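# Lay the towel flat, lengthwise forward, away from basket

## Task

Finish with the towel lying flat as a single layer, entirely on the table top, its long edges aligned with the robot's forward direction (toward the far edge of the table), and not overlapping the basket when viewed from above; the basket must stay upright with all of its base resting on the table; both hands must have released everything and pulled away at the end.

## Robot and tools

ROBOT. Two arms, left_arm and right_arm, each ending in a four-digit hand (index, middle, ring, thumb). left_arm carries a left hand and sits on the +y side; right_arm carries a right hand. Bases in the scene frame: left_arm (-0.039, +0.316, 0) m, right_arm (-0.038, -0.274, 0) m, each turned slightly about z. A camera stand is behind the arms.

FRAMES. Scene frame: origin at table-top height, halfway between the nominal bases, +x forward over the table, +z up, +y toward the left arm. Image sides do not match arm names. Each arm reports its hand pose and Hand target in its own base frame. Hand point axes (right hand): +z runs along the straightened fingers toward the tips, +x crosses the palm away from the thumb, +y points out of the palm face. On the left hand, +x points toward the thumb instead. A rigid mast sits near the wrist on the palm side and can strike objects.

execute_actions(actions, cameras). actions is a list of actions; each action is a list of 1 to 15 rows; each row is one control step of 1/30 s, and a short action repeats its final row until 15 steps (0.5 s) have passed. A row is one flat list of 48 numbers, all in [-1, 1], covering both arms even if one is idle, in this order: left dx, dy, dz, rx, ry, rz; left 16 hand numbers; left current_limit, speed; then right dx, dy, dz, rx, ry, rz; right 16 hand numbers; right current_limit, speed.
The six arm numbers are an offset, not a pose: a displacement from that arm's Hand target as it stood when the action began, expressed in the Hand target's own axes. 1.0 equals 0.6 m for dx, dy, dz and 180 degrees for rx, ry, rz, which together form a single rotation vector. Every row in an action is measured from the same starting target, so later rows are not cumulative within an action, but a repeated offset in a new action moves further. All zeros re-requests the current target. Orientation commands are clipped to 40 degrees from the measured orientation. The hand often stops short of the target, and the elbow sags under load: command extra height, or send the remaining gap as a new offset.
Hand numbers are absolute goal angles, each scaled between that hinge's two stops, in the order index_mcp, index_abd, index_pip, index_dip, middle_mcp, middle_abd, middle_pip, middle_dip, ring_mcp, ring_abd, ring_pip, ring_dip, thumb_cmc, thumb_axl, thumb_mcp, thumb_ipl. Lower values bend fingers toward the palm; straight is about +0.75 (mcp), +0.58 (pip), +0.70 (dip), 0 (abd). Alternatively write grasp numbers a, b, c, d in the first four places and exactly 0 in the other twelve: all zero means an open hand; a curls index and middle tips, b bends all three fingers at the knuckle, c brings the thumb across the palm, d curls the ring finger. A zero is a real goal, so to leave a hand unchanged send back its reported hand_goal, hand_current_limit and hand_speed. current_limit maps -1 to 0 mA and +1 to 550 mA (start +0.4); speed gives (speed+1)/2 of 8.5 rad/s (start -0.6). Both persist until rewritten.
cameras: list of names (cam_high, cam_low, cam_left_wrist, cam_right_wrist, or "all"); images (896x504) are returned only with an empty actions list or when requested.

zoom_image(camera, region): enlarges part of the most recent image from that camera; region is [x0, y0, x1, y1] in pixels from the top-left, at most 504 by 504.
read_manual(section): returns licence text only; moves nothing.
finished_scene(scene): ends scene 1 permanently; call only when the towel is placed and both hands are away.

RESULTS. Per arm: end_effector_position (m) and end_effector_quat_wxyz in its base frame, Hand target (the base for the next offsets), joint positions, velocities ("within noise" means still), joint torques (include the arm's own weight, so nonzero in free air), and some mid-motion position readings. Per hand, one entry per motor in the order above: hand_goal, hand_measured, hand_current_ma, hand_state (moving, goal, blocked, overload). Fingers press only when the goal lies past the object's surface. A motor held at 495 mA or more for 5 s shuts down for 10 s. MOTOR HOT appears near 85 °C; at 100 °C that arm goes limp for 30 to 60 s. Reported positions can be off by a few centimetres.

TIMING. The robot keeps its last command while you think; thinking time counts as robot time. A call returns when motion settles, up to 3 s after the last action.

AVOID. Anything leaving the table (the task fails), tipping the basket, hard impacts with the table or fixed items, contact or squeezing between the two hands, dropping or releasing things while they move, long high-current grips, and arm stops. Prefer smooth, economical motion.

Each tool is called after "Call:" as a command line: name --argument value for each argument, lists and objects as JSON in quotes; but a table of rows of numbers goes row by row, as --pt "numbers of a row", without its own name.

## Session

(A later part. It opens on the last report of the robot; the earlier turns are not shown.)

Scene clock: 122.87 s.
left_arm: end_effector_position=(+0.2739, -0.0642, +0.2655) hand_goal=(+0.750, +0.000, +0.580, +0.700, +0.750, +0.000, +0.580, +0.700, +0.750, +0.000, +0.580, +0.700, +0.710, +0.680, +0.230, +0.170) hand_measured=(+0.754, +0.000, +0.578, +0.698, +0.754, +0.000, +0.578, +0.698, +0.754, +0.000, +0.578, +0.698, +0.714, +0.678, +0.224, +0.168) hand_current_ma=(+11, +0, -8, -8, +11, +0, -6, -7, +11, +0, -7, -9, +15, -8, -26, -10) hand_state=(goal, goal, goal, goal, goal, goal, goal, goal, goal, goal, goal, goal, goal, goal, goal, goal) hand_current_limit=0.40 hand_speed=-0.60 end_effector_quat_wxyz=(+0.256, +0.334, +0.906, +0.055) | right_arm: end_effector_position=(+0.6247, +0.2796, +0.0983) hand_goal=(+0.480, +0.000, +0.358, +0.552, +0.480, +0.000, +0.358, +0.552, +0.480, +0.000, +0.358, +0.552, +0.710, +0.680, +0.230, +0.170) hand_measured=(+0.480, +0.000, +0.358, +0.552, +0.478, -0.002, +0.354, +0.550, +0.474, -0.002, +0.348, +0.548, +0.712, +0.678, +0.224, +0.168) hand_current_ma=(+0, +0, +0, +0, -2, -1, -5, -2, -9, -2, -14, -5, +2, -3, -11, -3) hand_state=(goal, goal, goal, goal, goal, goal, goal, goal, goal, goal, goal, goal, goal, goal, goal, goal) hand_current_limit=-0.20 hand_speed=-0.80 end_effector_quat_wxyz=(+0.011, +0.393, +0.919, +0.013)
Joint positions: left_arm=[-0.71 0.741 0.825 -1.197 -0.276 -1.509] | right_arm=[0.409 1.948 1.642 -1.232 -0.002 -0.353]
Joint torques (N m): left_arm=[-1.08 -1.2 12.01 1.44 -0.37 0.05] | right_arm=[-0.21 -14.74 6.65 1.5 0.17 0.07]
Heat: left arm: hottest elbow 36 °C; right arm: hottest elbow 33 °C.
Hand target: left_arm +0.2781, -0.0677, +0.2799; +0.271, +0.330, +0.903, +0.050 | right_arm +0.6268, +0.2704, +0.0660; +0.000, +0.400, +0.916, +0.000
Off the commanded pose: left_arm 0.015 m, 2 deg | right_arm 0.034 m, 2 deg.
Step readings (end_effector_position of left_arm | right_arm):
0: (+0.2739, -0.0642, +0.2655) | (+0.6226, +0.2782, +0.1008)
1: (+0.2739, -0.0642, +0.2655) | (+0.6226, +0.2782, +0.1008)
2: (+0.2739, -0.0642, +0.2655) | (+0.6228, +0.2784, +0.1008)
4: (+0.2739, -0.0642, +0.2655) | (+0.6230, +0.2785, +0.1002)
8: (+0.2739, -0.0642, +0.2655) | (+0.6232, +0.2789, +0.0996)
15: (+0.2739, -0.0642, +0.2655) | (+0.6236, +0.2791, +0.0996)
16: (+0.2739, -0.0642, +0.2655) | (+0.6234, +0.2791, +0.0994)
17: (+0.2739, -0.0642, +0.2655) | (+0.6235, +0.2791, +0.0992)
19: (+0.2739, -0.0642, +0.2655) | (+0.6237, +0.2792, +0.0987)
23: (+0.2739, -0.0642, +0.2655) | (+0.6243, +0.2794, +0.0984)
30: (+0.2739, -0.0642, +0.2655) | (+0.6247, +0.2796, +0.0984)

Call:
execute_actions --actions '[[[0,0,0,0,0,0,0,0,0,0,0,0,0,0,0,0,0,0,0,0,0,0,0.4,-0.6,-0.0238,-0.0008,0.005,0,0,0.0139,0.479,0,0.358,0.551,0.479,0,0.358,0.551,0.479,0,0.358,0.551,0.71,0.68,0.23,0.17,-0.2,-0.8]],[[0,0,0,0,0,0,0,0,0,0,0,0,0,0,0,0,0,0,0,0,0,0,0.4,-0.6,-0.0238,-0.0008,0,0,0,0.0139,0.479,0,0.358,0.551,0.479,0,0.358,0.551,0.479,0,0.358,0.551,0.71,0.68,0.23,0.17,-0.2,-0.8]]]' --cameras '["cam_high","cam_right_wrist"]'

Call:
zoom_image --camera "cam_high" --region '[380, 150, 660, 380]'

Scene clock: 131.83 s.
left_arm: end_effector_position=(+0.2739, -0.0642, +0.2655) hand_goal=(+0.750, +0.000, +0.580, +0.700, +0.750, +0.000, +0.580, +0.700, +0.750, +0.000, +0.580, +0.700, +0.710, +0.680, +0.230, +0.170) hand_measured=(+0.754, +0.000, +0.578, +0.698, +0.754, +0.000, +0.578, +0.698, +0.754, +0.000, +0.578, +0.698, +0.714, +0.678, +0.224, +0.168) hand_current_ma=(+11, +0, -8, -8, +11, +0, -6, -7, +11, +0, -7, -9, +15, -8, -26, -10) hand_state=(goal, goal, goal, goal, goal, goal, goal, goal, goal, goal, goal, goal, goal, goal, goal, goal) hand_current_limit=0.40 hand_speed=-0.60 end_effector_quat_wxyz=(+0.256, +0.334, +0.906, +0.055) | right_arm: end_effector_position=(+0.6322, +0.2682, +0.0974) hand_goal=(+0.480, +0.000, +0.358, +0.552, +0.480, +0.000, +0.358, +0.552, +0.480, +0.000, +0.358, +0.552, +0.710, +0.680, +0.230, +0.170) hand_measured=(+0.472, -0.006, +0.352, +0.548, +0.470, -0.012, +0.350, +0.548, +0.468, -0.014, +0.346, +0.546, +0.712, +0.678, +0.224, +0.168) hand_current_ma=(-13, -7, -8, -3, -18, -15, -10, -4, -23, -19, -18, -6, +2, -3, -11, -3) hand_state=(goal, goal, goal, goal, goal, goal, goal, goal, goal, goal, goal, goal, goal, goal, goal, goal) hand_current_limit=-0.20 hand_speed=-0.80 end_effector_quat_wxyz=(+0.009, +0.416, +0.909, +0.018)
Joint positions: left_arm=[-0.71 0.741 0.825 -1.197 -0.276 -1.509] | right_arm=[0.391 1.95 1.642 -1.223 -0.011 -0.32]
Joint torques (N m): left_arm=[-0.97 -0.97 11.93 1.44 -0.33 0.06] | right_arm=[-1.32 -13.45 8.69 0.95 0.56 0.26]
Heat: left arm: hottest elbow 37 °C; right arm: hottest elbow 32 °C.
Hand target: left_arm +0.2781, -0.0677, +0.2799; +0.271, +0.330, +0.903, +0.050 | right_arm +0.6450, +0.2483, +0.0631; +0.000, +0.440, +0.898, +0.000
Off the commanded pose: left_arm 0.015 m, 2 deg | right_arm 0.042 m, 4 deg.
Step readings (end_effector_position of left_arm | right_arm):
0: (+0.2739, -0.0642, +0.2655) | (+0.6247, +0.2796, +0.0983)
1: (+0.2739, -0.0642, +0.2655) | (+0.6247, +0.2796, +0.0983)
2: (+0.2739, -0.0642, +0.2655) | (+0.6250, +0.2789, +0.0983)
4: (+0.2739, -0.0642, +0.2655) | (+0.6259, +0.2768, +0.0983)
8: (+0.2739, -0.0642, +0.2655) | (+0.6265, +0.2756, +0.0983)
15: (+0.2739, -0.0642, +0.2655) | (+0.6265, +0.2756, +0.0983)
16: (+0.2739, -0.0642, +0.2655) | (+0.6266, +0.2753, +0.0983)
17: (+0.2739, -0.0642, +0.2655) | (+0.6268, +0.2752, +0.0983)
19: (+0.2739, -0.0642, +0.2655) | (+0.6280, +0.2741, +0.0986)
23: (+0.2739, -0.0642, +0.2655) | (+0.6307, +0.2704, +0.0978)
30: (+0.2739, -0.0642, +0.2655) | (+0.6322, +0.2682, +0.0974)
camera_calibration:
cam_right_wrist: T_world_to_cam=[[0.978952, -0.187386, 0.0808708, -0.551308], [-0.189354, -0.686069, 0.702464, 0.189987], [-0.0761489, -0.702991, -0.70711, 0.427805], [0, 0, 0, 1]] pos_world=[0.608256, 0.32778, 0.213631]
Images, in order (width x height): cam_high 896x504, cam_right_wrist 896x504.

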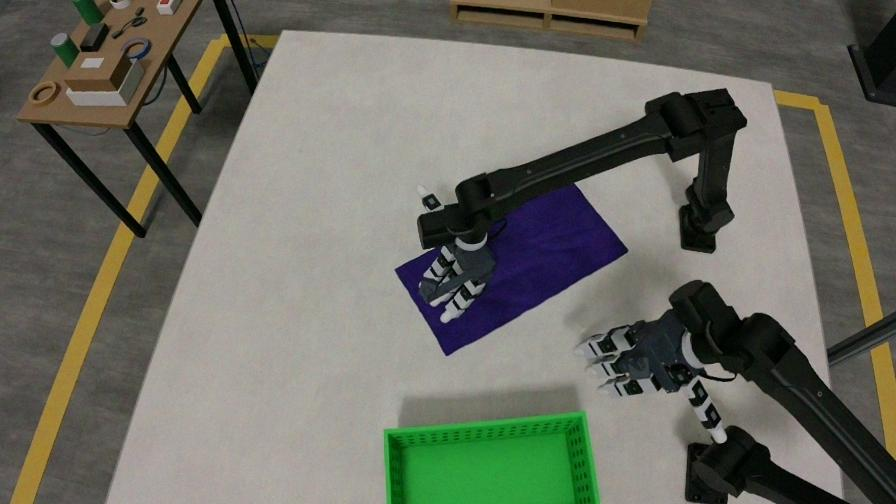

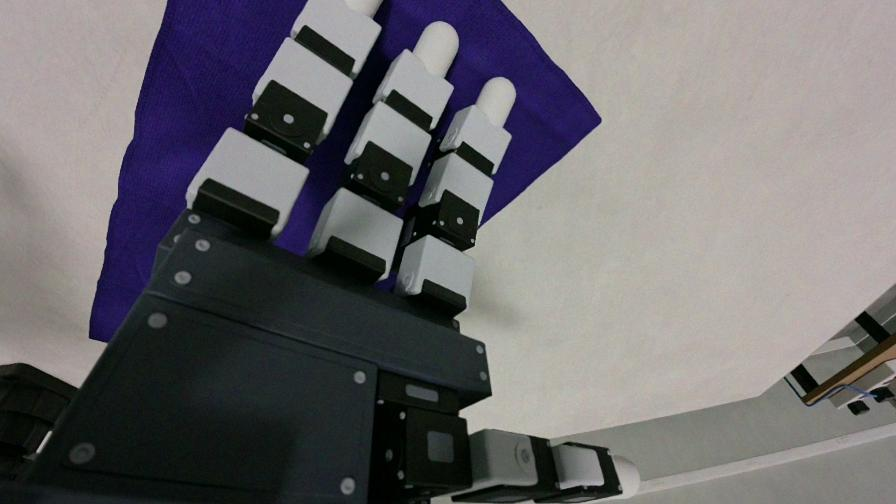

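Scaled by 1.800 from the camera's 896x504 image, which has a finer 1280x720 frame.

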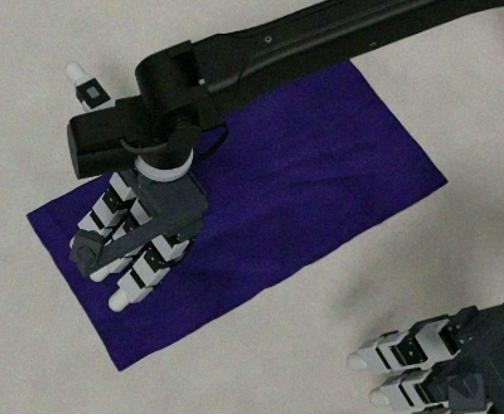

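Call:
execute_actions --actions '[[[0,0,0,0,0,0,0,0,0,0,0,0,0,0,0,0,0,0,0,0,0,0,0.4,-0.6,-0.0285,-0.0015,0,0,0,0.01667,0.479,0,0.358,0.551,0.479,0,0.358,0.551,0.479,0,0.358,0.551,0.71,0.68,0.23,0.17,-0.2,-0.8]],[[0,0,0,0,0,0,0,0,0,0,0,0,0,0,0,0,0,0,0,0,0,0,0.4,-0.6,-0.0285,-0.0015,0,0,0,0.01667,0.479,0,0.358,0.551,0.479,0,0.358,0.551,0.479,0,0.358,0.551,0.71,0.68,0.23,0.17,-0.2,-0.8]],[[0,0,0,0,0,0,0,0,0,0,0,0,0,0,0,0,0,0,0,0,0,0,0.4,-0.6,-0.0285,-0.0015,0,0,0,0.01667,0.479,0,0.358,0.551,0.479,0,0.358,0.551,0.479,0,0.358,0.551,0.71,0.68,0.23,0.17,-0.2,-0.8]],[[0,0,0,0,0,0,0,0,0,0,0,0,0,0,0,0,0,0,0,0,0,0,0.4,-0.6,-0.0285,-0.0015,0,0,0,0.01667,0.479,0,0.358,0.551,0.479,0,0.358,0.551,0.479,0,0.358,0.551,0.71,0.68,0.23,0.17,-0.2,-0.8]]]' --cameras '["cam_high","cam_right_wrist"]'

Call:
zoom_image --camera "cam_high" --region '[380, 150, 660, 380]'

Scene clock: 146.43 s.
left_arm: end_effector_position=(+0.2739, -0.0642, +0.2655) hand_goal=(+0.750, +0.000, +0.580, +0.700, +0.750, +0.000, +0.580, +0.700, +0.750, +0.000, +0.580, +0.700, +0.710, +0.680, +0.230, +0.170) hand_measured=(+0.754, +0.000, +0.578, +0.698, +0.754, +0.000, +0.578, +0.698, +0.754, +0.000, +0.578, +0.698, +0.714, +0.678, +0.224, +0.168) hand_current_ma=(+11, +0, -8, -8, +11, +0, -6, -7, +11, +0, -7, -9, +15, -8, -26, -10) hand_state=(goal, goal, goal, goal, goal, goal, goal, goal, goal, goal, goal, goal, goal, goal, goal, goal) hand_current_limit=0.40 hand_speed=-0.60 end_effector_quat_wxyz=(+0.256, +0.334, +0.906, +0.055) | right_arm: end_effector_position=(+0.6670, +0.2129, +0.0957) hand_goal=(+0.480, +0.000, +0.358, +0.552, +0.480, +0.000, +0.358, +0.552, +0.480, +0.000, +0.358, +0.552, +0.710, +0.680, +0.230, +0.170) hand_measured=(+0.462, -0.010, +0.346, +0.544, +0.462, -0.016, +0.346, +0.546, +0.460, -0.018, +0.342, +0.544, +0.712, +0.678, +0.224, +0.168) hand_current_ma=(-34, -13, -20, -10, -38, -22, -20, -9, -40, -26, -27, -10, +2, -3, -11, -3) hand_state=(goal, goal, goal, goal, goal, goal, goal, goal, goal, goal, goal, goal, goal, goal, goal, goal) hand_current_limit=-0.20 hand_speed=-0.80 end_effector_quat_wxyz=(+0.011, +0.507, +0.861, +0.024)
Joint positions: left_arm=[-0.71 0.741 0.825 -1.197 -0.276 -1.509] | right_arm=[0.314 1.98 1.681 -1.221 -0.016 -0.191]
Joint torques (N m): left_arm=[-1.38 -1.08 12 1.35 -0.38 0.04] | right_arm=[-1.61 -13.45 10.33 0.02 0.76 0.28]
Heat: left arm: hottest elbow 37 °C; right arm: hottest elbow 31 °C.
Hand target: left_arm +0.2781, -0.0677, +0.2799; +0.271, +0.330, +0.903, +0.050 | right_arm +0.6795, +0.1894, +0.0633; +0.000, +0.531, +0.847, +0.000
Off the commanded pose: left_arm 0.015 m, 2 deg | right_arm 0.042 m, 4 deg.
Step readings (end_effector_position of left_arm | right_arm):
0: (+0.2739, -0.0642, +0.2655) | (+0.6322, +0.2682, +0.0974)
1: (+0.2739, -0.0642, +0.2655) | (+0.6322, +0.2682, +0.0974)
2: (+0.2739, -0.0642, +0.2655) | (+0.6324, +0.2678, +0.0972)
4: (+0.2739, -0.0642, +0.2655) | (+0.6329, +0.2666, +0.0969)
8: (+0.2739, -0.0642, +0.2655) | (+0.6351, +0.2616, +0.0960)
15: (+0.2739, -0.0642, +0.2655) | (+0.6376, +0.2563, +0.0956)
16: (+0.2739, -0.0642, +0.2655) | (+0.6376, +0.2563, +0.0956)
17: (+0.2739, -0.0642, +0.2655) | (+0.6378, +0.2559, +0.0953)
19: (+0.2739, -0.0642, +0.2655) | (+0.6386, +0.2550, +0.0956)
23: (+0.2739, -0.0642, +0.2655) | (+0.6424, +0.2497, +0.0956)
30: (+0.2739, -0.0642, +0.2655) | (+0.6476, +0.2419, +0.0956)
31: (+0.2739, -0.0642, +0.2655) | (+0.6477, +0.2419, +0.0955)
32: (+0.2739, -0.0642, +0.2655) | (+0.6480, +0.2415, +0.0957)
34: (+0.2739, -0.0642, +0.2655) | (+0.6490, +0.2404, +0.0956)
38: (+0.2739, -0.0642, +0.2655) | (+0.6528, +0.2350, +0.0955)
45: (+0.2739, -0.0642, +0.2655) | (+0.6576, +0.2278, +0.0957)
46: (+0.2739, -0.0642, +0.2655) | (+0.6577, +0.2277, +0.0957)
47: (+0.2739, -0.0642, +0.2655) | (+0.6579, +0.2273, +0.0956)
49: (+0.2739, -0.0642, +0.2655) | (+0.6589, +0.2262, +0.0958)
53: (+0.2739, -0.0642, +0.2655) | (+0.6624, +0.2206, +0.0957)
60: (+0.2739, -0.0642, +0.2655) | (+0.6668, +0.2130, +0.0955)
camera_calibration:
cam_right_wrist: T_world_to_cam=[[0.919357, -0.384753, 0.0821481, -0.513951], [-0.330414, -0.641749, 0.692087, 0.245479], [-0.213564, -0.663418, -0.717125, 0.474516], [0, 0, 0, 1]] pos_world=[0.654953, 0.274594, 0.212615]
Images, in order (width x height): cam_high 896x504, cam_right_wrist 896x504.

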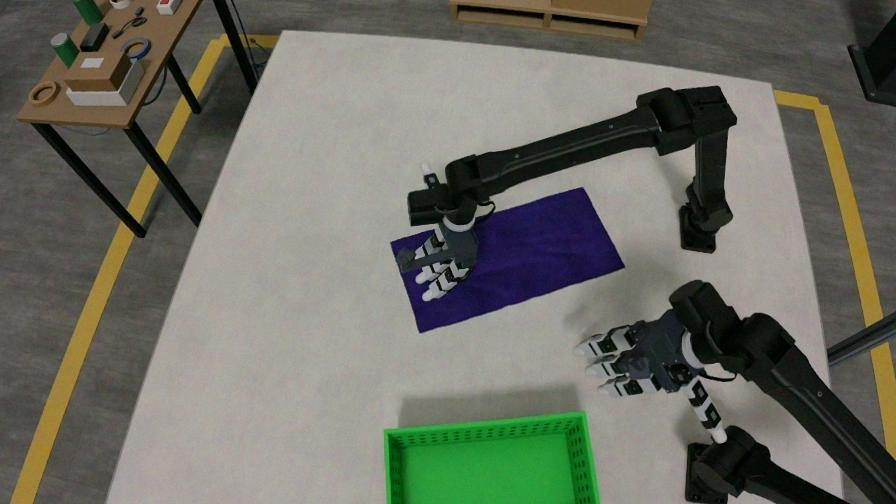

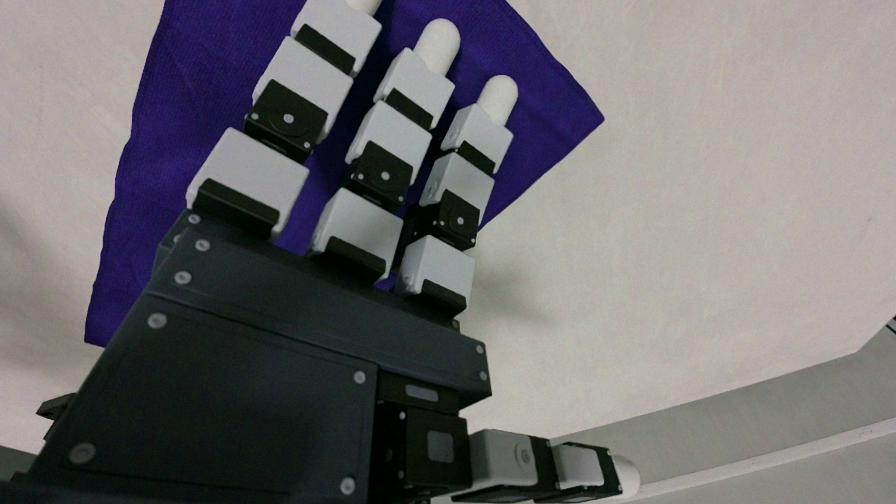

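Scaled by 1.800 from the camera's 896x504 image, which has a finer 1280x720 frame.

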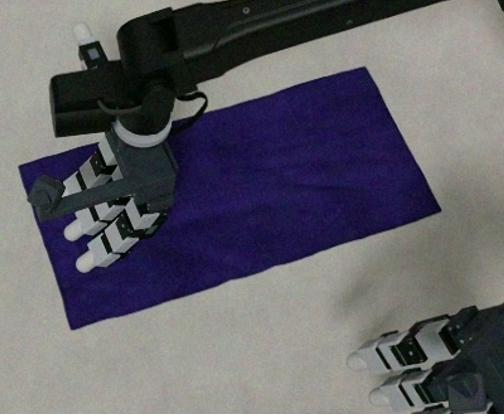

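Call:
execute_actions --actions '[[[0,0,0,0,0,0,0,0,0,0,0,0,0,0,0,0,0,0,0,0,0,0,0.4,-0.6,-0.0285,-0.0015,0,0,0,0.01667,0.479,0,0.358,0.551,0.479,0,0.358,0.551,0.479,0,0.358,0.551,0.71,0.68,0.23,0.17,-0.2,-0.8]],[[0,0,0,0,0,0,0,0,0,0,0,0,0,0,0,0,0,0,0,0,0,0,0.4,-0.6,-0.0285,-0.0015,0,0,0,0.01667,0.479,0,0.358,0.551,0.479,0,0.358,0.551,0.479,0,0.358,0.551,0.71,0.68,0.23,0.17,-0.2,-0.8]],[[0,0,0,0,0,0,0,0,0,0,0,0,0,0,0,0,0,0,0,0,0,0,0.4,-0.6,-0.0285,-0.0015,0,0,0,0.01667,0.479,0,0.358,0.551,0.479,0,0.358,0.551,0.479,0,0.358,0.551,0.71,0.68,0.23,0.17,-0.2,-0.8]],[[0,0,0,0,0,0,0,0,0,0,0,0,0,0,0,0,0,0,0,0,0,0,0.4,-0.6,-0.0285,-0.0015,0,0,0,0.01667,0.479,0,0.358,0.551,0.479,0,0.358,0.551,0.479,0,0.358,0.551,0.71,0.68,0.23,0.17,-0.2,-0.8]],[[0,0,0,0,0,0,0,0,0,0,0,0,0,0,0,0,0,0,0,0,0,0,0.4,-0.6,-0.0285,-0.0015,0,0,0,0.01667,0.479,0,0.358,0.551,0.479,0,0.358,0.551,0.479,0,0.358,0.551,0.71,0.68,0.23,0.17,-0.2,-0.8]],[[0,0,0,0,0,0,0,0,0,0,0,0,0,0,0,0,0,0,0,0,0,0,0.4,-0.6,-0.0285,-0.0015,0,0,0,0.01667,0.479,0,0.358,0.551,0.479,0,0.358,0.551,0.479,0,0.358,0.551,0.71,0.68,0.23,0.17,-0.2,-0.8]]]' --cameras '["cam_high","cam_right_wrist"]'

Call:
zoom_image --camera "cam_high" --region '[370, 130, 650, 360]'

Scene clock: 161.57 s.
left_arm: end_effector_position=(+0.2739, -0.0642, +0.2655) hand_goal=(+0.750, +0.000, +0.580, +0.700, +0.750, +0.000, +0.580, +0.700, +0.750, +0.000, +0.580, +0.700, +0.710, +0.680, +0.230, +0.170) hand_measured=(+0.754, +0.000, +0.578, +0.698, +0.754, +0.000, +0.578, +0.698, +0.754, +0.000, +0.578, +0.698, +0.714, +0.678, +0.224, +0.168) hand_current_ma=(+11, +0, -8, -8, +11, +0, -6, -7, +11, +0, -7, -9, +15, -8, -26, -10) hand_state=(goal, goal, goal, goal, goal, goal, goal, goal, goal, goal, goal, goal, goal, goal, goal, goal) hand_current_limit=0.40 hand_speed=-0.60 end_effector_quat_wxyz=(+0.256, +0.334, +0.906, +0.055) | right_arm: end_effector_position=(+0.6996, +0.1153, +0.0953) hand_goal=(+0.480, +0.000, +0.358, +0.552, +0.480, +0.000, +0.358, +0.552, +0.480, +0.000, +0.358, +0.552, +0.710, +0.680, +0.230, +0.170) hand_measured=(+0.460, -0.012, +0.344, +0.544, +0.460, -0.016, +0.346, +0.546, +0.462, -0.018, +0.342, +0.544, +0.712, +0.678, +0.224, +0.168) hand_current_ma=(-39, -15, -25, -12, -39, -23, -20, -9, -37, -26, -27, -10, +2, -3, -11, -3) hand_state=(goal, goal, goal, goal, goal, goal, goal, goal, goal, goal, goal, goal, goal, goal, goal, goal) hand_current_limit=-0.20 hand_speed=-0.80 end_effector_quat_wxyz=(+0.012, +0.637, +0.771, +0.025)
Joint positions: left_arm=[-0.71 0.741 0.825 -1.197 -0.276 -1.509] | right_arm=[0.193 2.008 1.726 -1.234 -0.014 0.004]
Joint torques (N m): left_arm=[-1.03 -1.08 11.97 1.47 -0.37 0.05] | right_arm=[-1.49 -13.92 10.21 -0.18 0.73 0.3]
Heat: left arm: hottest elbow 37 °C; right arm: hottest elbow 31 °C.
Hand target: left_arm +0.2781, -0.0677, +0.2799; +0.271, +0.330, +0.903, +0.050 | right_arm +0.7066, +0.0907, +0.0633; +0.000, +0.657, +0.754, +0.000
Off the commanded pose: left_arm 0.015 m, 2 deg | right_arm 0.041 m, 4 deg.
Step readings (end_effector_position of left_arm | right_arm):
0: (+0.2739, -0.0642, +0.2655) | (+0.6670, +0.2129, +0.0957)
1: (+0.2739, -0.0642, +0.2655) | (+0.6670, +0.2128, +0.0957)
2: (+0.2739, -0.0642, +0.2655) | (+0.6671, +0.2124, +0.0957)
4: (+0.2739, -0.0642, +0.2655) | (+0.6677, +0.2115, +0.0958)
8: (+0.2739, -0.0642, +0.2655) | (+0.6708, +0.2060, +0.0957)
15: (+0.2739, -0.0642, +0.2655) | (+0.6750, +0.1976, +0.0955)
16: (+0.2739, -0.0642, +0.2655) | (+0.6751, +0.1973, +0.0956)
17: (+0.2739, -0.0642, +0.2655) | (+0.6753, +0.1972, +0.0957)
19: (+0.2739, -0.0642, +0.2655) | (+0.6758, +0.1958, +0.0956)
23: (+0.2739, -0.0642, +0.2655) | (+0.6783, +0.1902, +0.0957)
30: (+0.2739, -0.0642, +0.2655) | (+0.6819, +0.1818, +0.0955)
31: (+0.2739, -0.0642, +0.2655) | (+0.6820, +0.1818, +0.0957)
32: (+0.2739, -0.0642, +0.2655) | (+0.6821, +0.1814, +0.0955)
34: (+0.2739, -0.0642, +0.2655) | (+0.6825, +0.1800, +0.0955)
38: (+0.2739, -0.0642, +0.2655) | (+0.6846, +0.1744, +0.0955)
45: (+0.2739, -0.0642, +0.2655) | (+0.6876, +0.1656, +0.0955)
46: (+0.2739, -0.0642, +0.2655) | (+0.6878, +0.1653, +0.0954)
47: (+0.2739, -0.0642, +0.2655) | (+0.6879, +0.1651, +0.0955)
49: (+0.2739, -0.0642, +0.2655) | (+0.6882, +0.1637, +0.0954)
53: (+0.2739, -0.0642, +0.2655) | (+0.6898, +0.1581, +0.0953)
60: (+0.2739, -0.0642, +0.2655) | (+0.6926, +0.1491, +0.0954)
61: (+0.2739, -0.0642, +0.2655) | (+0.6927, +0.1488, +0.0955)
62: (+0.2739, -0.0642, +0.2655) | (+0.6926, +0.1486, +0.0952)
64: (+0.2739, -0.0642, +0.2655) | (+0.6930, +0.1472, +0.0954)
68: (+0.2739, -0.0642, +0.2655) | (+0.6943, +0.1412, +0.0954)
75: (+0.2739, -0.0642, +0.2655) | (+0.6966, +0.1325, +0.0955)
76: (+0.2739, -0.0642, +0.2655) | (+0.6967, +0.1321, +0.0953)
77: (+0.2739, -0.0642, +0.2655) | (+0.6968, +0.1316, +0.0953)
79: (+0.2739, -0.0642, +0.2655) | (+0.6968, +0.1305, +0.0953)
83: (+0.2739, -0.0642, +0.2655) | (+0.6977, +0.1247, +0.0953)
90: (+0.2739, -0.0642, +0.2655) | (+0.6995, +0.1155, +0.0953)
camera_calibration:
cam_right_wrist: T_world_to_cam=[[0.75425, -0.652159, 0.0761308, -0.434487], [-0.513031, -0.513003, 0.688206, 0.307266], [-0.409765, -0.558136, -0.72151, 0.542047], [0, 0, 0, 1]] pos_world=[0.70746, 0.176809, 0.212708]
Images, in order (width x height): cam_high 896x504, cam_right_wrist 896x504.

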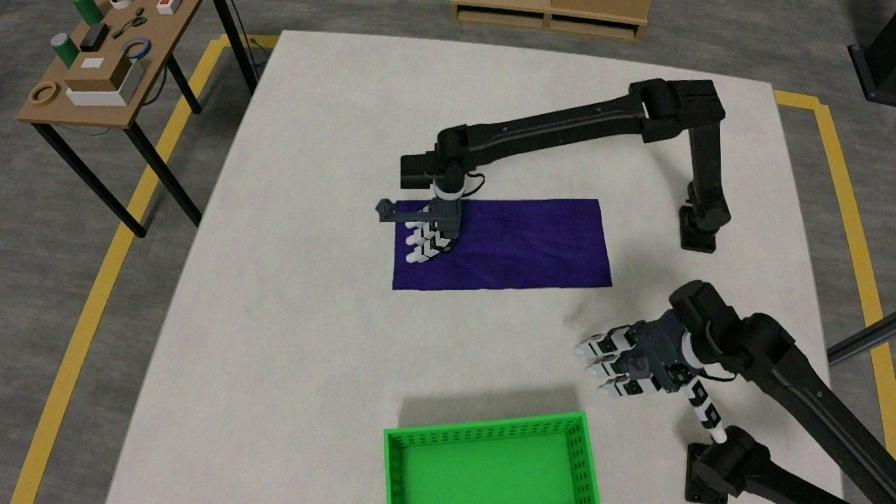

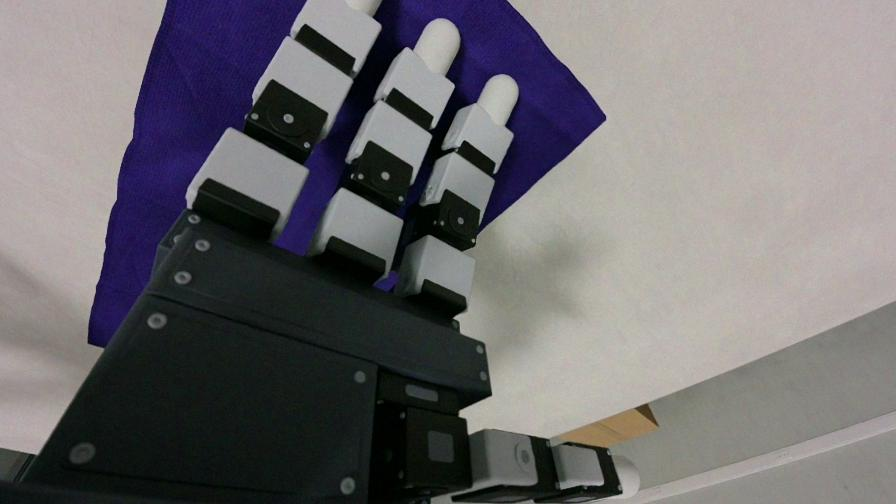

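Scaled by 1.800 from the camera's 896x504 image, which has a finer 1280x720 frame.

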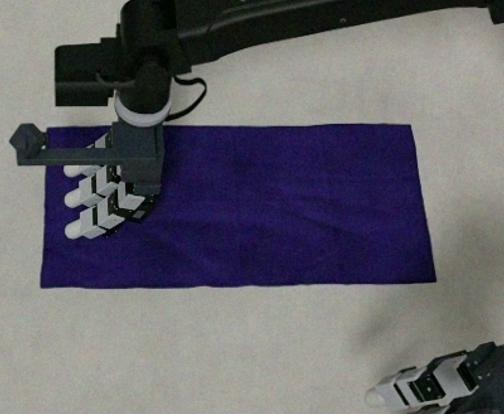

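Call:
execute_actions --actions '[[[0,0,0,0,0,0,0,0,0,0,0,0,0,0,0,0,0,0,0,0,0,0,0.4,-0.6,-0.0285,-0.0015,0,0,0,0.01667,0.479,0,0.358,0.551,0.479,0,0.358,0.551,0.479,0,0.358,0.551,0.71,0.68,0.23,0.17,-0.2,-0.8]],[[0,0,0,0,0,0,0,0,0,0,0,0,0,0,0,0,0,0,0,0,0,0,0.4,-0.6,-0.0285,-0.0015,0,0,0,0.01667,0.479,0,0.358,0.551,0.479,0,0.358,0.551,0.479,0,0.358,0.551,0.71,0.68,0.23,0.17,-0.2,-0.8]],[[0,0,0,0,0,0,0,0,0,0,0,0,0,0,0,0,0,0,0,0,0,0,0.4,-0.6,-0.0285,-0.0015,0,0,0,0.01667,0.479,0,0.358,0.551,0.479,0,0.358,0.551,0.479,0,0.358,0.551,0.71,0.68,0.23,0.17,-0.2,-0.8]]]' --cameras '["cam_high"]'

Call:
zoom_image --camera "cam_high" --region '[370, 130, 650, 360]'

Scene clock: 174.73 s.
left_arm: end_effector_position=(+0.2739, -0.0642, +0.2655) hand_goal=(+0.750, +0.000, +0.580, +0.700, +0.750, +0.000, +0.580, +0.700, +0.750, +0.000, +0.580, +0.700, +0.710, +0.680, +0.230, +0.170) hand_measured=(+0.754, +0.000, +0.578, +0.698, +0.754, +0.000, +0.578, +0.698, +0.754, +0.000, +0.578, +0.698, +0.714, +0.678, +0.224, +0.168) hand_current_ma=(+11, +0, -8, -8, +11, +0, -6, -7, +11, +0, -7, -9, +15, -8, -26, -10) hand_state=(goal, goal, goal, goal, goal, goal, goal, goal, goal, goal, goal, goal, goal, goal, goal, goal) hand_current_limit=0.40 hand_speed=-0.60 end_effector_quat_wxyz=(+0.256, +0.334, +0.906, +0.055) | right_arm: end_effector_position=(+0.7038, +0.0649, +0.0951) hand_goal=(+0.480, +0.000, +0.358, +0.552, +0.480, +0.000, +0.358, +0.552, +0.480, +0.000, +0.358, +0.552, +0.710, +0.680, +0.230, +0.170) hand_measured=(+0.460, -0.012, +0.342, +0.542, +0.460, -0.016, +0.346, +0.546, +0.464, -0.018, +0.342, +0.544, +0.712, +0.678, +0.224, +0.168) hand_current_ma=(-42, -16, -27, -13, -39, -23, -20, -9, -32, -26, -27, -10, +2, -3, -11, -3) hand_state=(blocked, goal, goal, goal, goal, goal, goal, goal, goal, goal, goal, goal, goal, goal, goal, goal) hand_current_limit=-0.20 hand_speed=-0.80 end_effector_quat_wxyz=(+0.011, +0.695, +0.719, +0.026)
Joint positions: left_arm=[-0.71 0.741 0.825 -1.197 -0.276 -1.509] | right_arm=[0.133 2.008 1.726 -1.234 -0.014 0.1]
Joint torques (N m): left_arm=[-0.85 -1.2 12.03 1.43 -0.37 0.08] | right_arm=[-1.55 -13.98 10.03 -0.21 0.72 0.28]
Heat: left arm: hottest elbow 37 °C; right arm: hottest elbow 32 °C.
Hand target: left_arm +0.2781, -0.0677, +0.2799; +0.271, +0.330, +0.903, +0.050 | right_arm +0.7082, +0.0395, +0.0633; +0.000, +0.714, +0.700, +0.000
Off the commanded pose: left_arm 0.015 m, 2 deg | right_arm 0.041 m, 4 deg.
Step readings (end_effector_position of left_arm | right_arm):
0: (+0.2739, -0.0642, +0.2655) | (+0.6996, +0.1153, +0.0953)
1: (+0.2739, -0.0642, +0.2655) | (+0.6996, +0.1153, +0.0953)
2: (+0.2739, -0.0642, +0.2655) | (+0.6997, +0.1149, +0.0953)
4: (+0.2739, -0.0642, +0.2655) | (+0.6997, +0.1138, +0.0953)
8: (+0.2739, -0.0642, +0.2655) | (+0.7004, +0.1077, +0.0953)
15: (+0.2739, -0.0642, +0.2655) | (+0.7016, +0.0983, +0.0953)
16: (+0.2739, -0.0642, +0.2655) | (+0.7016, +0.0982, +0.0953)
17: (+0.2739, -0.0642, +0.2655) | (+0.7016, +0.0977, +0.0953)
19: (+0.2739, -0.0642, +0.2655) | (+0.7016, +0.0963, +0.0952)
23: (+0.2739, -0.0642, +0.2655) | (+0.7021, +0.0907, +0.0952)
30: (+0.2739, -0.0642, +0.2655) | (+0.7029, +0.0821, +0.0952)
31: (+0.2739, -0.0642, +0.2655) | (+0.7029, +0.0817, +0.0952)
32: (+0.2739, -0.0642, +0.2655) | (+0.7029, +0.0812, +0.0952)
34: (+0.2739, -0.0642, +0.2655) | (+0.7029, +0.0798, +0.0952)
38: (+0.2739, -0.0642, +0.2655) | (+0.7032, +0.0737, +0.0951)
45: (+0.2739, -0.0642, +0.2655) | (+0.7038, +0.0650, +0.0951)
Images, in order (width x height): cam_high 896x504.

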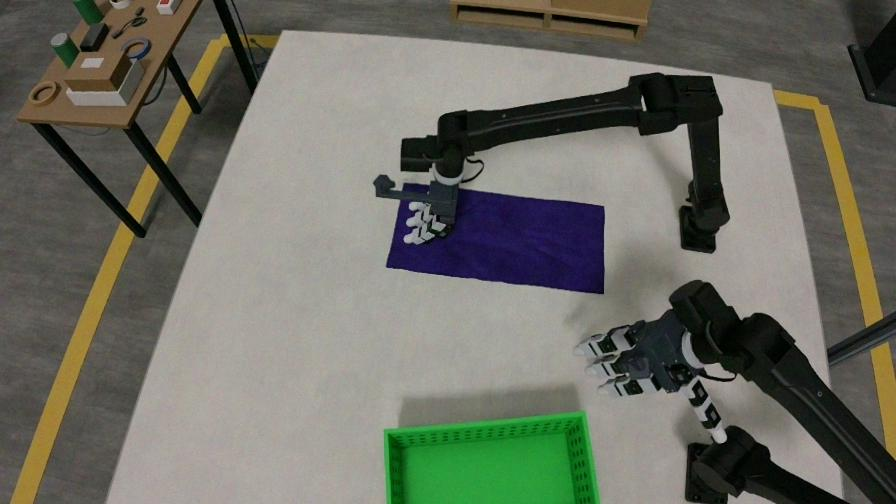

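Scaled by 1.800 from the camera's 896x504 image, which has a finer 1280x720 frame.

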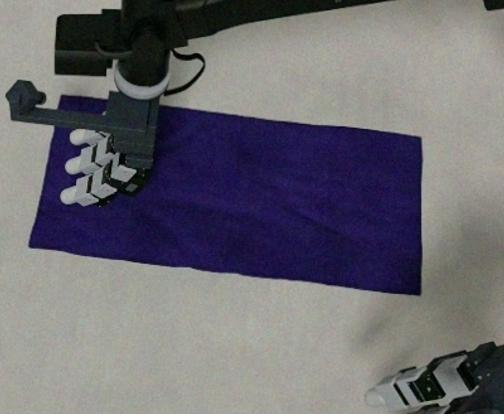

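Call:
execute_actions --actions '[[[0,0,0,0,0,0,0,0,0,0,0,0,0,0,0,0,0,0,0,0,0,0,0.4,-0.6,0.021,-0.004,-0.02,0,0,-0.0083,0.479,0,0.358,0.551,0.479,0,0.358,0.551,0.479,0,0.358,0.551,0.71,0.68,0.23,0.17,-0.2,-0.8]],[[0,0,0,0,0,0,0,0,0,0,0,0,0,0,0,0,0,0,0,0,0,0,0.4,-0.6,0.021,-0.004,-0.025,0,0,-0.0084,0.479,0,0.358,0.551,0.479,0,0.358,0.551,0.479,0,0.358,0.551,0.71,0.68,0.23,0.17,-0.2,-0.8]],[[0,0,0,0,0,0,0,0,0,0,0,0,0,0,0,0,0,0,0,0,0,0,0.4,-0.6,0,0,-0.03,0,0,0,0.479,0,0.358,0.551,0.479,0,0.358,0.551,0.479,0,0.358,0.551,0.71,0.68,0.23,0.17,-0.2,-0.8]]]' --cameras '["cam_high"]'

Call:
zoom_image --camera "cam_high" --region '[370, 130, 650, 360]'

Scene clock: 196.23 s.
left_arm: end_effector_position=(+0.2739, -0.0642, +0.2655) hand_goal=(+0.750, +0.000, +0.580, +0.700, +0.750, +0.000, +0.580, +0.700, +0.750, +0.000, +0.580, +0.700, +0.710, +0.680, +0.230, +0.170) hand_measured=(+0.754, +0.000, +0.578, +0.698, +0.754, +0.000, +0.578, +0.698, +0.754, +0.000, +0.578, +0.698, +0.714, +0.678, +0.224, +0.168) hand_current_ma=(+11, +0, -8, -8, +11, +0, -6, -7, +11, +0, -7, -9, +15, -8, -26, -10) hand_state=(goal, goal, goal, goal, goal, goal, goal, goal, goal, goal, goal, goal, goal, goal, goal, goal) hand_current_limit=0.40 hand_speed=-0.60 end_effector_quat_wxyz=(+0.256, +0.334, +0.906, +0.055) | right_arm: end_effector_position=(+0.6903, +0.0610, +0.0997) hand_goal=(+0.480, +0.000, +0.358, +0.552, +0.480, +0.000, +0.358, +0.552, +0.480, +0.000, +0.358, +0.552, +0.710, +0.680, +0.230, +0.170) hand_measured=(+0.478, -0.002, +0.354, +0.548, +0.474, -0.004, +0.352, +0.546, +0.472, -0.004, +0.350, +0.546, +0.712, +0.678, +0.224, +0.168) hand_current_ma=(-3, -2, -4, -6, -7, -3, -7, -6, -12, -4, -10, -7, +2, -3, -11, -3) hand_state=(goal, goal, goal, goal, goal, goal, goal, goal, goal, goal, goal, goal, goal, goal, goal, goal) hand_current_limit=-0.20 hand_speed=-0.80 end_effector_quat_wxyz=(-0.006, +0.696, +0.718, -0.006)
Joint positions: left_arm=[-0.71 0.741 0.825 -1.197 -0.276 -1.509] | right_arm=[0.133 2.01 1.757 -1.334 -0.002 0.101]
Joint torques (N m): left_arm=[-1.03 -0.79 12.1 1.36 -0.36 0.06] | right_arm=[0.79 -16.91 12.15 -0.27 0.26 0.1]
Heat: left arm: hottest elbow 38 °C; right arm: hottest elbow 32 °C.
Hand target: left_arm +0.2781, -0.0677, +0.2799; +0.271, +0.330, +0.903, +0.050 | right_arm +0.7035, +0.0647, +0.1083; +0.000, +0.696, +0.718, +0.000
Off the commanded pose: left_arm 0.015 m, 2 deg | right_arm 0.016 m, 1 deg.
Step readings (end_effector_position of left_arm | right_arm):
0: (+0.2739, -0.0642, +0.2655) | (+0.7038, +0.0649, +0.0951)
1: (+0.2739, -0.0642, +0.2655) | (+0.7038, +0.0649, +0.0951)
2: (+0.2739, -0.0642, +0.2655) | (+0.7036, +0.0649, +0.0953)
4: (+0.2739, -0.0642, +0.2655) | (+0.7028, +0.0644, +0.0954)
8: (+0.2739, -0.0642, +0.2655) | (+0.7021, +0.0638, +0.0955)
15: (+0.2739, -0.0642, +0.2655) | (+0.7021, +0.0636, +0.0956)
16: (+0.2739, -0.0642, +0.2655) | (+0.7020, +0.0636, +0.0956)
17: (+0.2739, -0.0642, +0.2655) | (+0.7019, +0.0635, +0.0961)
19: (+0.2739, -0.0642, +0.2655) | (+0.7002, +0.0629, +0.0963)
23: (+0.2739, -0.0642, +0.2655) | (+0.6978, +0.0622, +0.0965)
30: (+0.2739, -0.0642, +0.2655) | (+0.6969, +0.0620, +0.0967)
31: (+0.2739, -0.0642, +0.2655) | (+0.6969, +0.0620, +0.0969)
32: (+0.2739, -0.0642, +0.2655) | (+0.6966, +0.0620, +0.0974)
34: (+0.2739, -0.0642, +0.2655) | (+0.6950, +0.0617, +0.0984)
38: (+0.2739, -0.0642, +0.2655) | (+0.6917, +0.0612, +0.0994)
45: (+0.2739, -0.0642, +0.2655) | (+0.6904, +0.0610, +0.0997)
Images, in order (width x height): cam_high 896x504.

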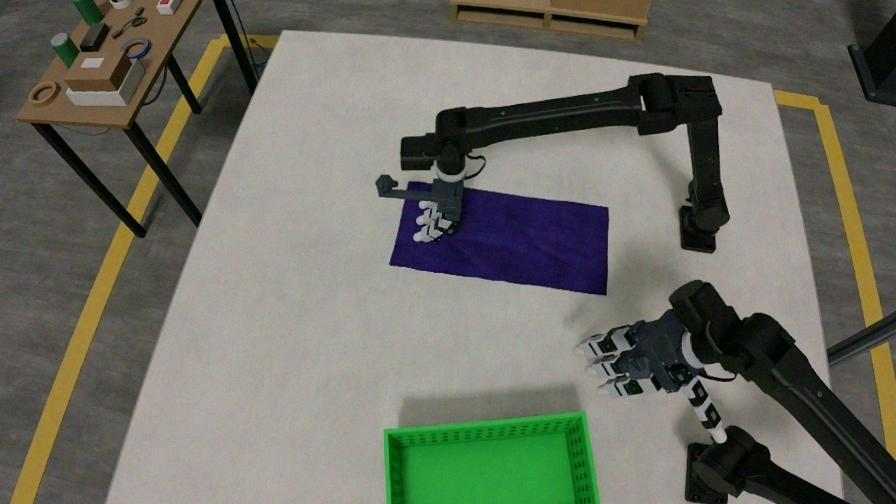

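Scaled by 1.800 from the camera's 896x504 image, which has a finer 1280x720 frame.

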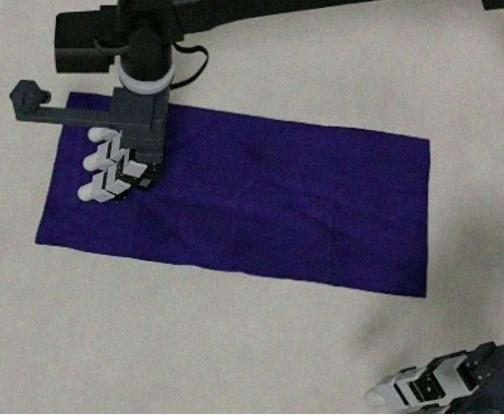

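Call:
execute_actions --actions '[[[0,0,0,0,0,0,0,0,0,0,0,0,0,0,0,0,0,0,0,0,0,0,0.4,-0.6,0,0.008,-0.0333,0,0,0,0.479,0,0.358,0.551,0.479,0,0.358,0.551,0.479,0,0.358,0.551,0.71,0.68,0.23,0.17,-0.2,-0.8]],[[0,0,0,0,0,0,0,0,0,0,0,0,0,0,0,0,0,0,0,0,0,0,0.4,-0.6,0,0,-0.0333,0,0,0,0.479,0,0.358,0.551,0.479,0,0.358,0.551,0.479,0,0.358,0.551,0.71,0.68,0.23,0.17,-0.2,-0.8]],[[0,0,0,0,0,0,0,0,0,0,0,0,0,0,0,0,0,0,0,0,0,0,0.4,-0.6,0,0,-0.04,0,0,0,0.479,0,0.358,0.551,0.479,0,0.358,0.551,0.479,0,0.358,0.551,0.71,0.68,0.23,0.17,-0.2,-0.8]],[[0,0,0,0,0,0,0,0,0,0,0,0,0,0,0,0,0,0,0,0,0,0,0.4,-0.6,0,0,-0.05,0,0,0,0.479,0,0.358,0.551,0.479,0,0.358,0.551,0.479,0,0.358,0.551,0.71,0.68,0.23,0.17,-0.2,-0.8]]]' --cameras '["cam_high","cam_low"]'

Call:
zoom_image --camera "cam_high" --region '[370, 130, 650, 360]'

Call:
zoom_image --camera "cam_low" --region '[200, 190, 450, 330]'

Scene clock: 204.90 s.
left_arm: end_effector_position=(+0.2739, -0.0642, +0.2655) hand_goal=(+0.750, +0.000, +0.580, +0.700, +0.750, +0.000, +0.580, +0.700, +0.750, +0.000, +0.580, +0.700, +0.710, +0.680, +0.230, +0.170) hand_measured=(+0.754, +0.000, +0.578, +0.698, +0.754, +0.000, +0.578, +0.698, +0.754, +0.000, +0.578, +0.698, +0.714, +0.678, +0.224, +0.168) hand_current_ma=(+11, +0, -8, -8, +11, +0, -6, -7, +11, +0, -7, -9, +15, -8, -26, -10) hand_state=(goal, goal, goal, goal, goal, goal, goal, goal, goal, goal, goal, goal, goal, goal, goal, goal) hand_current_limit=0.40 hand_speed=-0.60 end_effector_quat_wxyz=(+0.256, +0.334, +0.906, +0.055) | right_arm: end_effector_position=(+0.6957, +0.0617, +0.1780) hand_goal=(+0.480, +0.000, +0.358, +0.552, +0.480, +0.000, +0.358, +0.552, +0.480, +0.000, +0.358, +0.552, +0.710, +0.680, +0.230, +0.170) hand_measured=(+0.480, -0.002, +0.356, +0.550, +0.480, -0.004, +0.356, +0.550, +0.480, -0.004, +0.356, +0.550, +0.712, +0.678, +0.224, +0.168) hand_current_ma=(+1, -2, -1, -3, +1, -3, -1, -2, +1, -3, -1, -2, +2, -3, -11, -3) hand_state=(goal, goal, goal, goal, goal, goal, goal, goal, goal, goal, goal, goal, goal, goal, goal, goal) hand_current_limit=-0.20 hand_speed=-0.80 end_effector_quat_wxyz=(-0.015, +0.695, +0.718, -0.016)
Joint positions: left_arm=[-0.71 0.741 0.825 -1.197 -0.276 -1.509] | right_arm=[0.133 2.011 1.972 -1.575 -0.002 0.101]
Joint torques (N m): left_arm=[-0.97 -1.2 12.05 1.51 -0.37 0.05] | right_arm=[0.91 -18.43 12.97 -0.06 0.27 0.06]
Heat: left arm: hottest elbow 38 °C; right arm: hottest elbow 34 °C.
Hand target: left_arm +0.2781, -0.0677, +0.2799; +0.271, +0.330, +0.903, +0.050 | right_arm +0.7083, +0.0648, +0.2023; +0.000, +0.696, +0.718, +0.000
Off the commanded pose: left_arm 0.015 m, 2 deg | right_arm 0.028 m, 3 deg.
Step readings (end_effector_position of left_arm | right_arm):
0: (+0.2739, -0.0642, +0.2655) | (+0.6902, +0.0610, +0.0996)
1: (+0.2739, -0.0642, +0.2655) | (+0.6902, +0.0610, +0.0998)
2: (+0.2739, -0.0642, +0.2655) | (+0.6899, +0.0609, +0.1005)
4: (+0.2739, -0.0642, +0.2655) | (+0.6889, +0.0608, +0.1028)
8: (+0.2739, -0.0642, +0.2655) | (+0.6913, +0.0611, +0.1117)
15: (+0.2739, -0.0642, +0.2655) | (+0.6938, +0.0615, +0.1178)
16: (+0.2739, -0.0642, +0.2655) | (+0.6936, +0.0614, +0.1179)
17: (+0.2739, -0.0642, +0.2655) | (+0.6929, +0.0613, +0.1182)
19: (+0.2739, -0.0642, +0.2655) | (+0.6911, +0.0611, +0.1197)
23: (+0.2739, -0.0642, +0.2655) | (+0.6926, +0.0613, +0.1270)
30: (+0.2739, -0.0642, +0.2655) | (+0.6939, +0.0615, +0.1313)
31: (+0.2739, -0.0642, +0.2655) | (+0.6938, +0.0615, +0.1315)
32: (+0.2739, -0.0642, +0.2655) | (+0.6930, +0.0614, +0.1320)
34: (+0.2739, -0.0642, +0.2655) | (+0.6912, +0.0611, +0.1343)
38: (+0.2739, -0.0642, +0.2655) | (+0.6932, +0.0614, +0.1443)
45: (+0.2739, -0.0642, +0.2655) | (+0.6950, +0.0616, +0.1504)
46: (+0.2739, -0.0642, +0.2655) | (+0.6947, +0.0616, +0.1504)
47: (+0.2739, -0.0642, +0.2655) | (+0.6939, +0.0615, +0.1514)
49: (+0.2739, -0.0642, +0.2655) | (+0.6915, +0.0612, +0.1546)
53: (+0.2739, -0.0642, +0.2655) | (+0.6945, +0.0615, +0.1692)
60: (+0.2739, -0.0642, +0.2655) | (+0.6966, +0.0618, +0.1782)
Images, in order (width x height): cam_high 896x504, cam_low 896x504.

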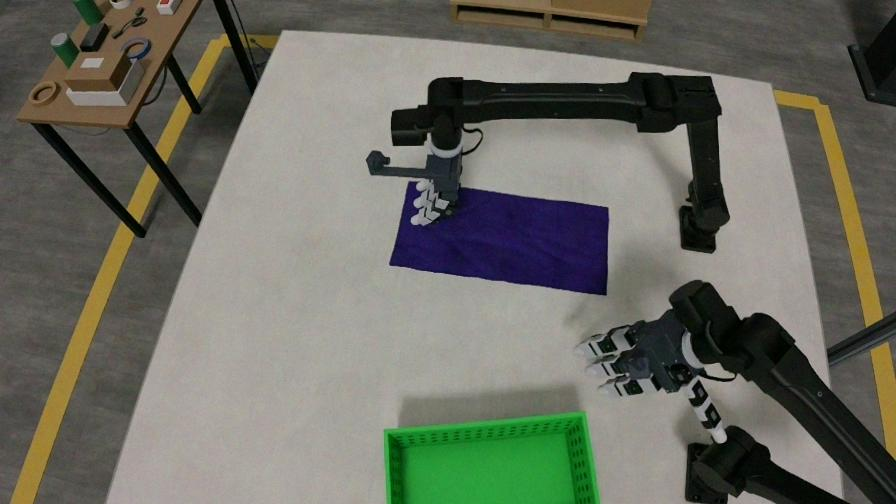

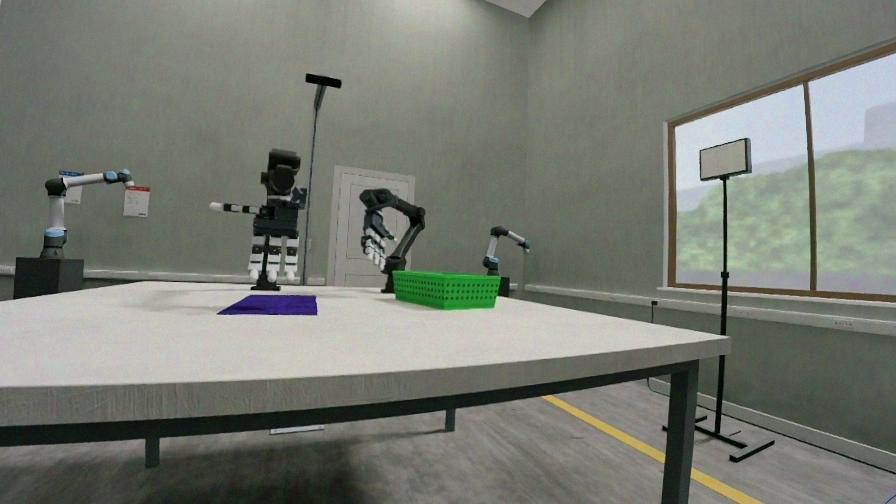

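Scaled by 1.800 from the camera's 896x504 image, which has a finer 1280x720 frame.

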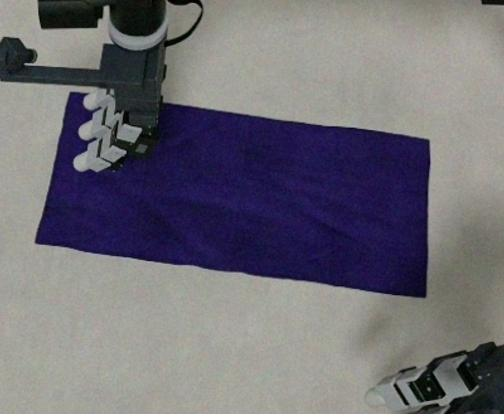

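Scaled by 2.016 from the camera's 896x504 image, which has a finer 1280x720 frame.

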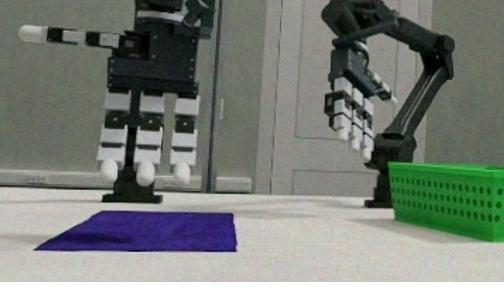

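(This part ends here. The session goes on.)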